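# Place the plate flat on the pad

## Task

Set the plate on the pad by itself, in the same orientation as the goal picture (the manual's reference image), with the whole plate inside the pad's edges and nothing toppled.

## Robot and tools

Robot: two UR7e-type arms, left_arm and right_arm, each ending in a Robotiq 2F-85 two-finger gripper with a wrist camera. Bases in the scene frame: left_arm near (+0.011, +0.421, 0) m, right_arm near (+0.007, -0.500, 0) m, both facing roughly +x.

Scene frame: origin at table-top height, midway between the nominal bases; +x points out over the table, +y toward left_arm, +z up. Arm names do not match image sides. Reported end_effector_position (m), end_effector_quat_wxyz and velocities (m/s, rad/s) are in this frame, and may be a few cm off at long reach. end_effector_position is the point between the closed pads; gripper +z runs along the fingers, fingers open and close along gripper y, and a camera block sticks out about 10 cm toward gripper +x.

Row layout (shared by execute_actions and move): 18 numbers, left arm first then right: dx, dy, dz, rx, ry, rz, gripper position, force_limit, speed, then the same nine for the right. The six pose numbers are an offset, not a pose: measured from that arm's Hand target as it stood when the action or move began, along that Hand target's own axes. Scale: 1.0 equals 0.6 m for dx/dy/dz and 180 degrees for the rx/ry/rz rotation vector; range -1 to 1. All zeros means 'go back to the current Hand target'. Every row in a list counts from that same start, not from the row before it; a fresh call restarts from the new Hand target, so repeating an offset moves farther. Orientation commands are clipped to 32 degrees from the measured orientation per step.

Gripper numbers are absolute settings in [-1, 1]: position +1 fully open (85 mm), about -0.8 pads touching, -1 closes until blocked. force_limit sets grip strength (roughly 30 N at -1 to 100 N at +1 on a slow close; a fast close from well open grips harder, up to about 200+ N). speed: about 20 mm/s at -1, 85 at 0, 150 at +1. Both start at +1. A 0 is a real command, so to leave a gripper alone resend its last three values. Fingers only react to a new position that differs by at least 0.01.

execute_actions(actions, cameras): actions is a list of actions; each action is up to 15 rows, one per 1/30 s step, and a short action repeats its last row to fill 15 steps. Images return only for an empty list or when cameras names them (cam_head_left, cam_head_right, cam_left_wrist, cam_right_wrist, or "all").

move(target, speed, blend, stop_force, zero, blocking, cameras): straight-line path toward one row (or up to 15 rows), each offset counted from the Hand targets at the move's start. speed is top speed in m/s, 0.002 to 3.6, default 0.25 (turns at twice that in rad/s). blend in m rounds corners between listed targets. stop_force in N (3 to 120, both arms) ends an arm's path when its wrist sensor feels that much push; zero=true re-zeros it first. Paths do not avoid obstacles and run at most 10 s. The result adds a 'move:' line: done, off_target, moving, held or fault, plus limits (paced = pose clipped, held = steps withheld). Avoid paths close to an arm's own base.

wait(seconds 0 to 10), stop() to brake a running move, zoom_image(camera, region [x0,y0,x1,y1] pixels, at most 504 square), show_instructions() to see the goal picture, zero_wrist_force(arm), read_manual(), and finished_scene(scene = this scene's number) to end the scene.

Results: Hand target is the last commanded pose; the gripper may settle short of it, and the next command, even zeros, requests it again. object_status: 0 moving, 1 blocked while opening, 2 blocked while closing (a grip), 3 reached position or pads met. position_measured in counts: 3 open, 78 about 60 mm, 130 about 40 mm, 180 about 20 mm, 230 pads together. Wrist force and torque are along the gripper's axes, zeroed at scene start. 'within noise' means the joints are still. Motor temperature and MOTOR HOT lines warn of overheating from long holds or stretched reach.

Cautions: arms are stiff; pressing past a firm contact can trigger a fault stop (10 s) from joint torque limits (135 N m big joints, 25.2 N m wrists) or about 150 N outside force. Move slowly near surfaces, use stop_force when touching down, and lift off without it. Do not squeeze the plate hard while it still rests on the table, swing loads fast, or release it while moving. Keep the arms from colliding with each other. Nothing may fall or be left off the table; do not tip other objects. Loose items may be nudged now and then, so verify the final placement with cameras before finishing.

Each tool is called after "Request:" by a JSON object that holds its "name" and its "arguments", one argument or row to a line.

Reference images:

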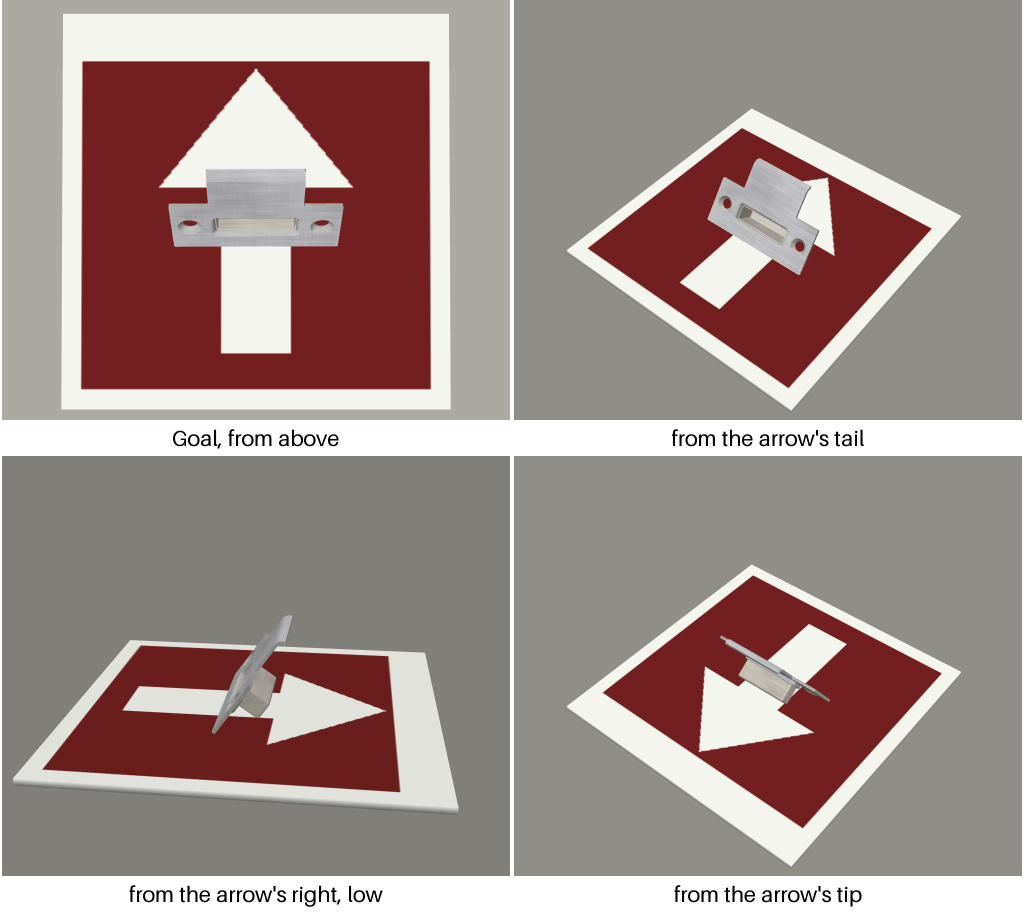

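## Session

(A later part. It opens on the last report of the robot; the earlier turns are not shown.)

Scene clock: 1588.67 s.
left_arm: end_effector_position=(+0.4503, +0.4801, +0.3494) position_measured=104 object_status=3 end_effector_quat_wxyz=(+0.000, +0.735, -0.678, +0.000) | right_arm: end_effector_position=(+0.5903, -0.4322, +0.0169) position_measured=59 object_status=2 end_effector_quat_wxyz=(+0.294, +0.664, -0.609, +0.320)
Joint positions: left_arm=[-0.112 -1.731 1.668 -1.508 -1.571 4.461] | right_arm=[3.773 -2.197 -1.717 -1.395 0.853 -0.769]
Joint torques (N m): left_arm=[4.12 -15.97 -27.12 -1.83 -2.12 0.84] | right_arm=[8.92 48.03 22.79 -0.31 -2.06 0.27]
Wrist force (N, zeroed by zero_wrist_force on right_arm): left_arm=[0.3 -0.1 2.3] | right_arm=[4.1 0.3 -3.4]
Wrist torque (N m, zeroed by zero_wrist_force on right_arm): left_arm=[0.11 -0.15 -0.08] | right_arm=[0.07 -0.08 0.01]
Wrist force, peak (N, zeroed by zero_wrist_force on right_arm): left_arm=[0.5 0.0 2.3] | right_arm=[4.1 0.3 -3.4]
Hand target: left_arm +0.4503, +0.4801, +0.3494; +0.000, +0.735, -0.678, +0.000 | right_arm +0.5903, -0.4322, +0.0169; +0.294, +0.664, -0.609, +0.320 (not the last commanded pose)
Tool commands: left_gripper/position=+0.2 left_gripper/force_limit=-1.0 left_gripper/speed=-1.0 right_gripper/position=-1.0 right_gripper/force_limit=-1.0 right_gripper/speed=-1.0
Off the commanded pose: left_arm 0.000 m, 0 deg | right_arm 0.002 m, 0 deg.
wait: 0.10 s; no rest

Request:
{"name": "zoom_image", "arguments": {
  "camera": "cam_right_wrist",
  "region": [230, 240, 350, 300]
}}

Request:
{"name": "zoom_image", "arguments": {
  "camera": "cam_right_wrist",
  "region": [390, 240, 510, 300]
}}

Request:
{"name": "zoom_image", "arguments": {
  "camera": "cam_right_wrist",
  "region": [280, 190, 460, 280]
}}

Scaled by 4.200 from the camera's 672x504 image, which has a finer 960x720 frame.
This view is cut from an older image: the scene may have changed since it was taken.

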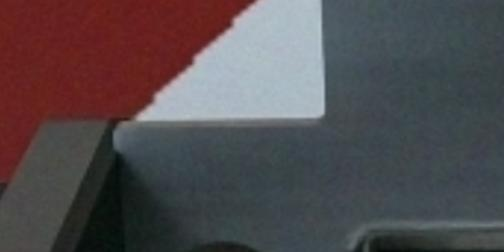

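Scaled by 4.200 from the camera's 672x504 image, which has a finer 960x720 frame.
This view is cut from an older image: the scene may have changed since it was taken.

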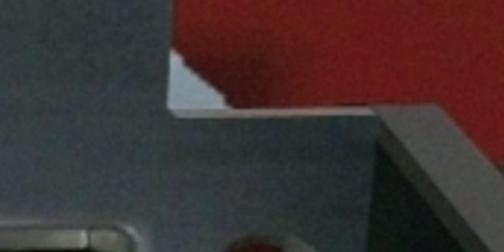

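Scaled by 2.800 from the camera's 672x504 image, which has a finer 960x720 frame.
This view is cut from an older image: the scene may have changed since it was taken.

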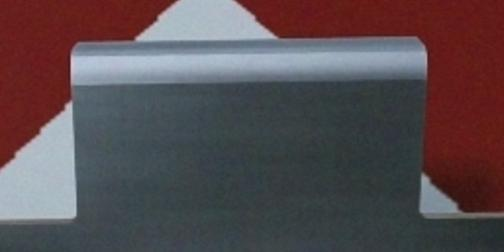

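Request:
{"name": "move", "arguments": {
  "target": [0,0,0,0,0,0,0.2,-1,-1,0.00039,0,-0.00031,0,0,0,-1,-1,-1],
  "speed": 0.004
}}

Request:
{"name": "move", "arguments": {
  "target": [0,0,0,0,0,0,0.2,-1,-1,0,0,0,0,0,0,1,-1,-1],
  "cameras": ["cam_right_wrist"]
}}

Scene clock: 1656.23 s.
left_arm: end_effector_position=(+0.4503, +0.4801, +0.3494) position_measured=104 object_status=3 end_effector_quat_wxyz=(+0.000, +0.735, -0.678, +0.000) | right_arm: end_effector_position=(+0.5903, -0.4322, +0.0172) position_measured=59 object_status=2 end_effector_quat_wxyz=(+0.294, +0.664, -0.609, +0.320)
Joint positions: left_arm=[-0.112 -1.731 1.668 -1.508 -1.571 4.461] | right_arm=[3.773 -2.197 -1.717 -1.396 0.853 -0.769]
Joint torques (N m): left_arm=[3.64 -15.73 -26.96 -1.82 -2.07 0.69] | right_arm=[6.02 49.28 23.91 -0.22 -0.23 0.36]
Wrist force (N, zeroed by zero_wrist_force on right_arm): left_arm=[0.2 0.1 2.5] | right_arm=[2.3 0.1 -1.9]
Wrist torque (N m, zeroed by zero_wrist_force on right_arm): left_arm=[0.14 -0.14 -0.08] | right_arm=[0.04 -0.05 0.01]
Wrist force, peak (N, zeroed by zero_wrist_force on right_arm): left_arm=[0.6 0.0 2.6] | right_arm=[4.4 0.2 -3.4]
Hand target: left_arm +0.4503, +0.4801, +0.3494; +0.000, +0.735, -0.678, +0.000 | right_arm +0.5903, -0.4322, +0.0172; +0.294, +0.664, -0.609, +0.320
Off the commanded pose: left_arm 0.000 m, 0 deg | right_arm 0.000 m, 0 deg.
move: done

Scene clock: 1657.53 s.
left_arm: end_effector_position=(+0.4503, +0.4801, +0.3494) position_measured=104 object_status=3 end_effector_quat_wxyz=(+0.000, +0.735, -0.678, +0.000) | right_arm: end_effector_position=(+0.5903, -0.4322, +0.0172) position_measured=3 object_status=0 end_effector_quat_wxyz=(+0.294, +0.664, -0.609, +0.320)
Joint positions: left_arm=[-0.112 -1.731 1.668 -1.508 -1.571 4.461] | right_arm=[3.773 -2.197 -1.717 -1.396 0.853 -0.769]
Joint torques (N m): left_arm=[2.36 -15.02 -27.44 -1.82 -2.04 0.65] | right_arm=[4.59 46.91 23.33 1.1 0.34 0.1]
Wrist force (N, zeroed by zero_wrist_force on right_arm): left_arm=[0.5 0.0 2.4] | right_arm=[0.4 0.5 -0.2]
Wrist torque (N m, zeroed by zero_wrist_force on right_arm): left_arm=[0.12 -0.17 -0.08] | right_arm=[0.08 -0.01 0.00]
Wrist force, peak (N, zeroed by zero_wrist_force on right_arm): left_arm=[0.4 0.0 2.6] | right_arm=[2.6 0.4 -1.7]
Hand target: left_arm +0.4503, +0.4801, +0.3494; +0.000, +0.735, -0.678, +0.000 | right_arm +0.5903, -0.4322, +0.0172; +0.294, +0.664, -0.609, +0.320
Off the commanded pose: left_arm 0.000 m, 0 deg | right_arm 0.000 m, 0 deg.
move: done
Images, in order (width x height): cam_right_wrist 672x504.

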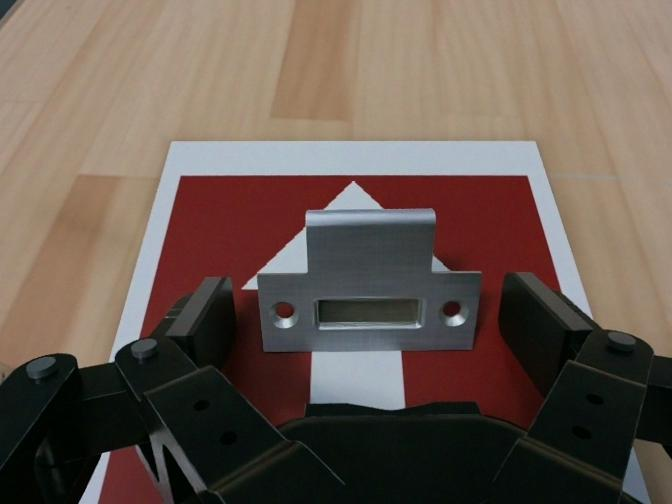

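Request:
{"name": "move", "arguments": {
  "target": [
    [0,0,0,0,0,0,0.2,-1,-1,0,0,-0.0833,0,0,0,1,-1,-1],
    [0,0,0,0,0,0,0.2,-1,-1,0.07,0,-0.18,0,0,0,1,-1,-1]
  ],
  "speed": [0.03,0.15],
  "blend": [0.02,0],
  "cameras": ["cam_right_wrist","cam_head_left","cam_head_right"]
}}

Request:
{"name": "zoom_image", "arguments": {
  "camera": "cam_right_wrist",
  "region": [210, 126, 490, 336]
}}

Request:
{"name": "zoom_image", "arguments": {
  "camera": "cam_head_right",
  "region": [450, 180, 560, 260]
}}

Request:
{"name": "zoom_image", "arguments": {
  "camera": "cam_head_left",
  "region": [430, 180, 540, 260]
}}

Scene clock: 1667.97 s.
left_arm: end_effector_position=(+0.4503, +0.4801, +0.3494) position_measured=104 object_status=3 end_effector_quat_wxyz=(+0.000, +0.735, -0.678, +0.000) | right_arm: end_effector_position=(+0.5853, -0.3740, +0.1173) position_measured=3 object_status=3 end_effector_quat_wxyz=(+0.294, +0.664, -0.609, +0.320)
Joint positions: left_arm=[-0.112 -1.731 1.668 -1.508 -1.571 4.461] | right_arm=[3.85 -2.099 -1.554 -1.709 0.898 -0.688]
Joint torques (N m): left_arm=[2.91 -15.17 -27.77 -1.86 -2.03 0.77] | right_arm=[-10.92 38.7 26.04 -0.71 -2.99 -1.64]
Wrist force (N, zeroed by zero_wrist_force on right_arm): left_arm=[0.5 0.1 2.2] | right_arm=[0.3 0.4 -0.1]
Wrist torque (N m, zeroed by zero_wrist_force on right_arm): left_arm=[0.13 -0.18 -0.08] | right_arm=[0.09 0.02 -0.07]
Wrist force, peak (N, zeroed by zero_wrist_force on right_arm): left_arm=[0.6 0.0 2.6] | right_arm=[1.6 0.6 -1.8]
Hand target: left_arm +0.4503, +0.4801, +0.3494; +0.000, +0.735, -0.678, +0.000 | right_arm +0.5854, -0.3740, +0.1173; +0.294, +0.664, -0.609, +0.320
Off the commanded pose: left_arm 0.000 m, 0 deg | right_arm 0.000 m, 0 deg.
move: done
Images, in order (width x height): cam_head_left 672x504, cam_head_right 672x504, cam_right_wrist 672x504.

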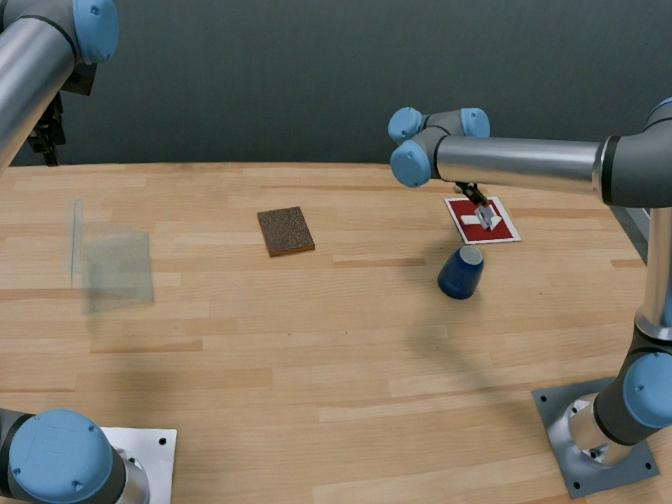

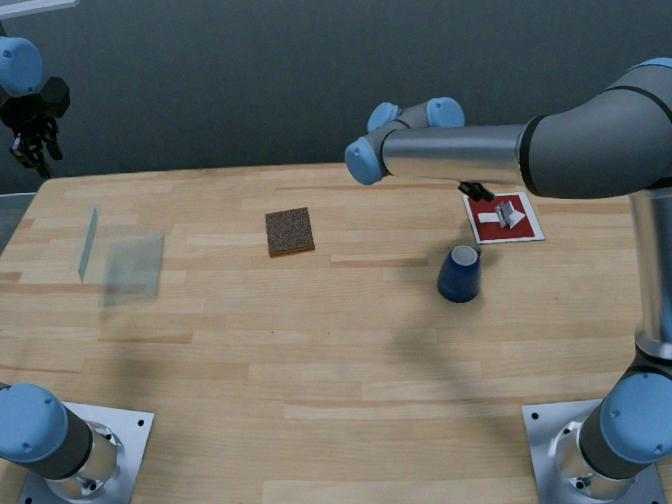

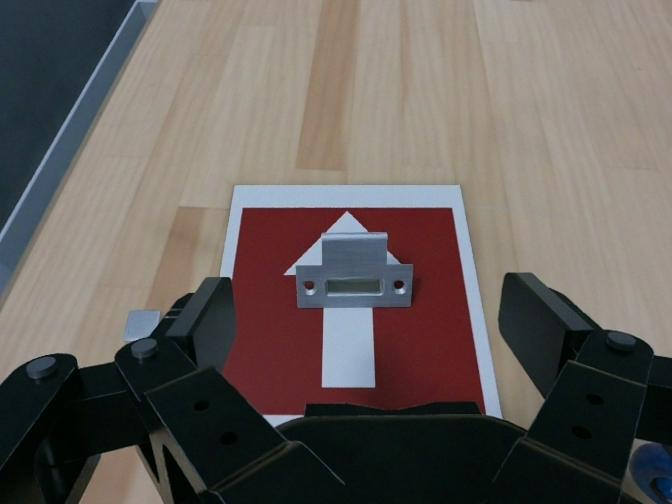

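Scaled by 1.800 from the camera's 672x504 image, which has a finer 960x720 frame.

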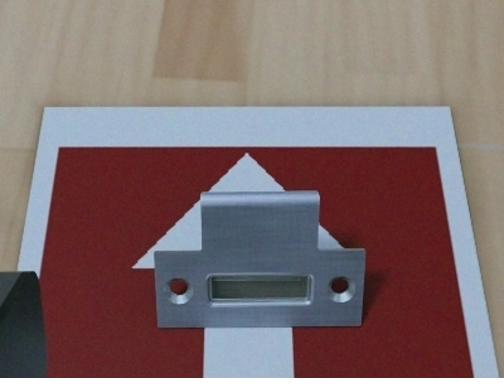

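Scaled by 4.582 from the camera's 672x504 image, which has a finer 960x720 frame.

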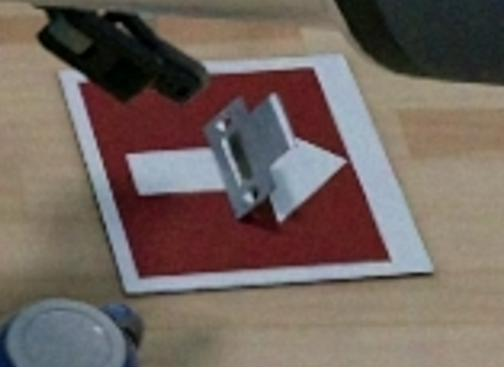

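Scaled by 4.582 from the camera's 672x504 image, which has a finer 960x720 frame.

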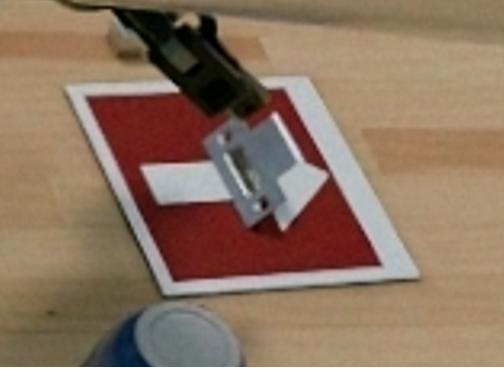

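Request:
{"name": "finished_scene", "arguments": {
  "scene": 1
}}

The scene is finished: the task was done.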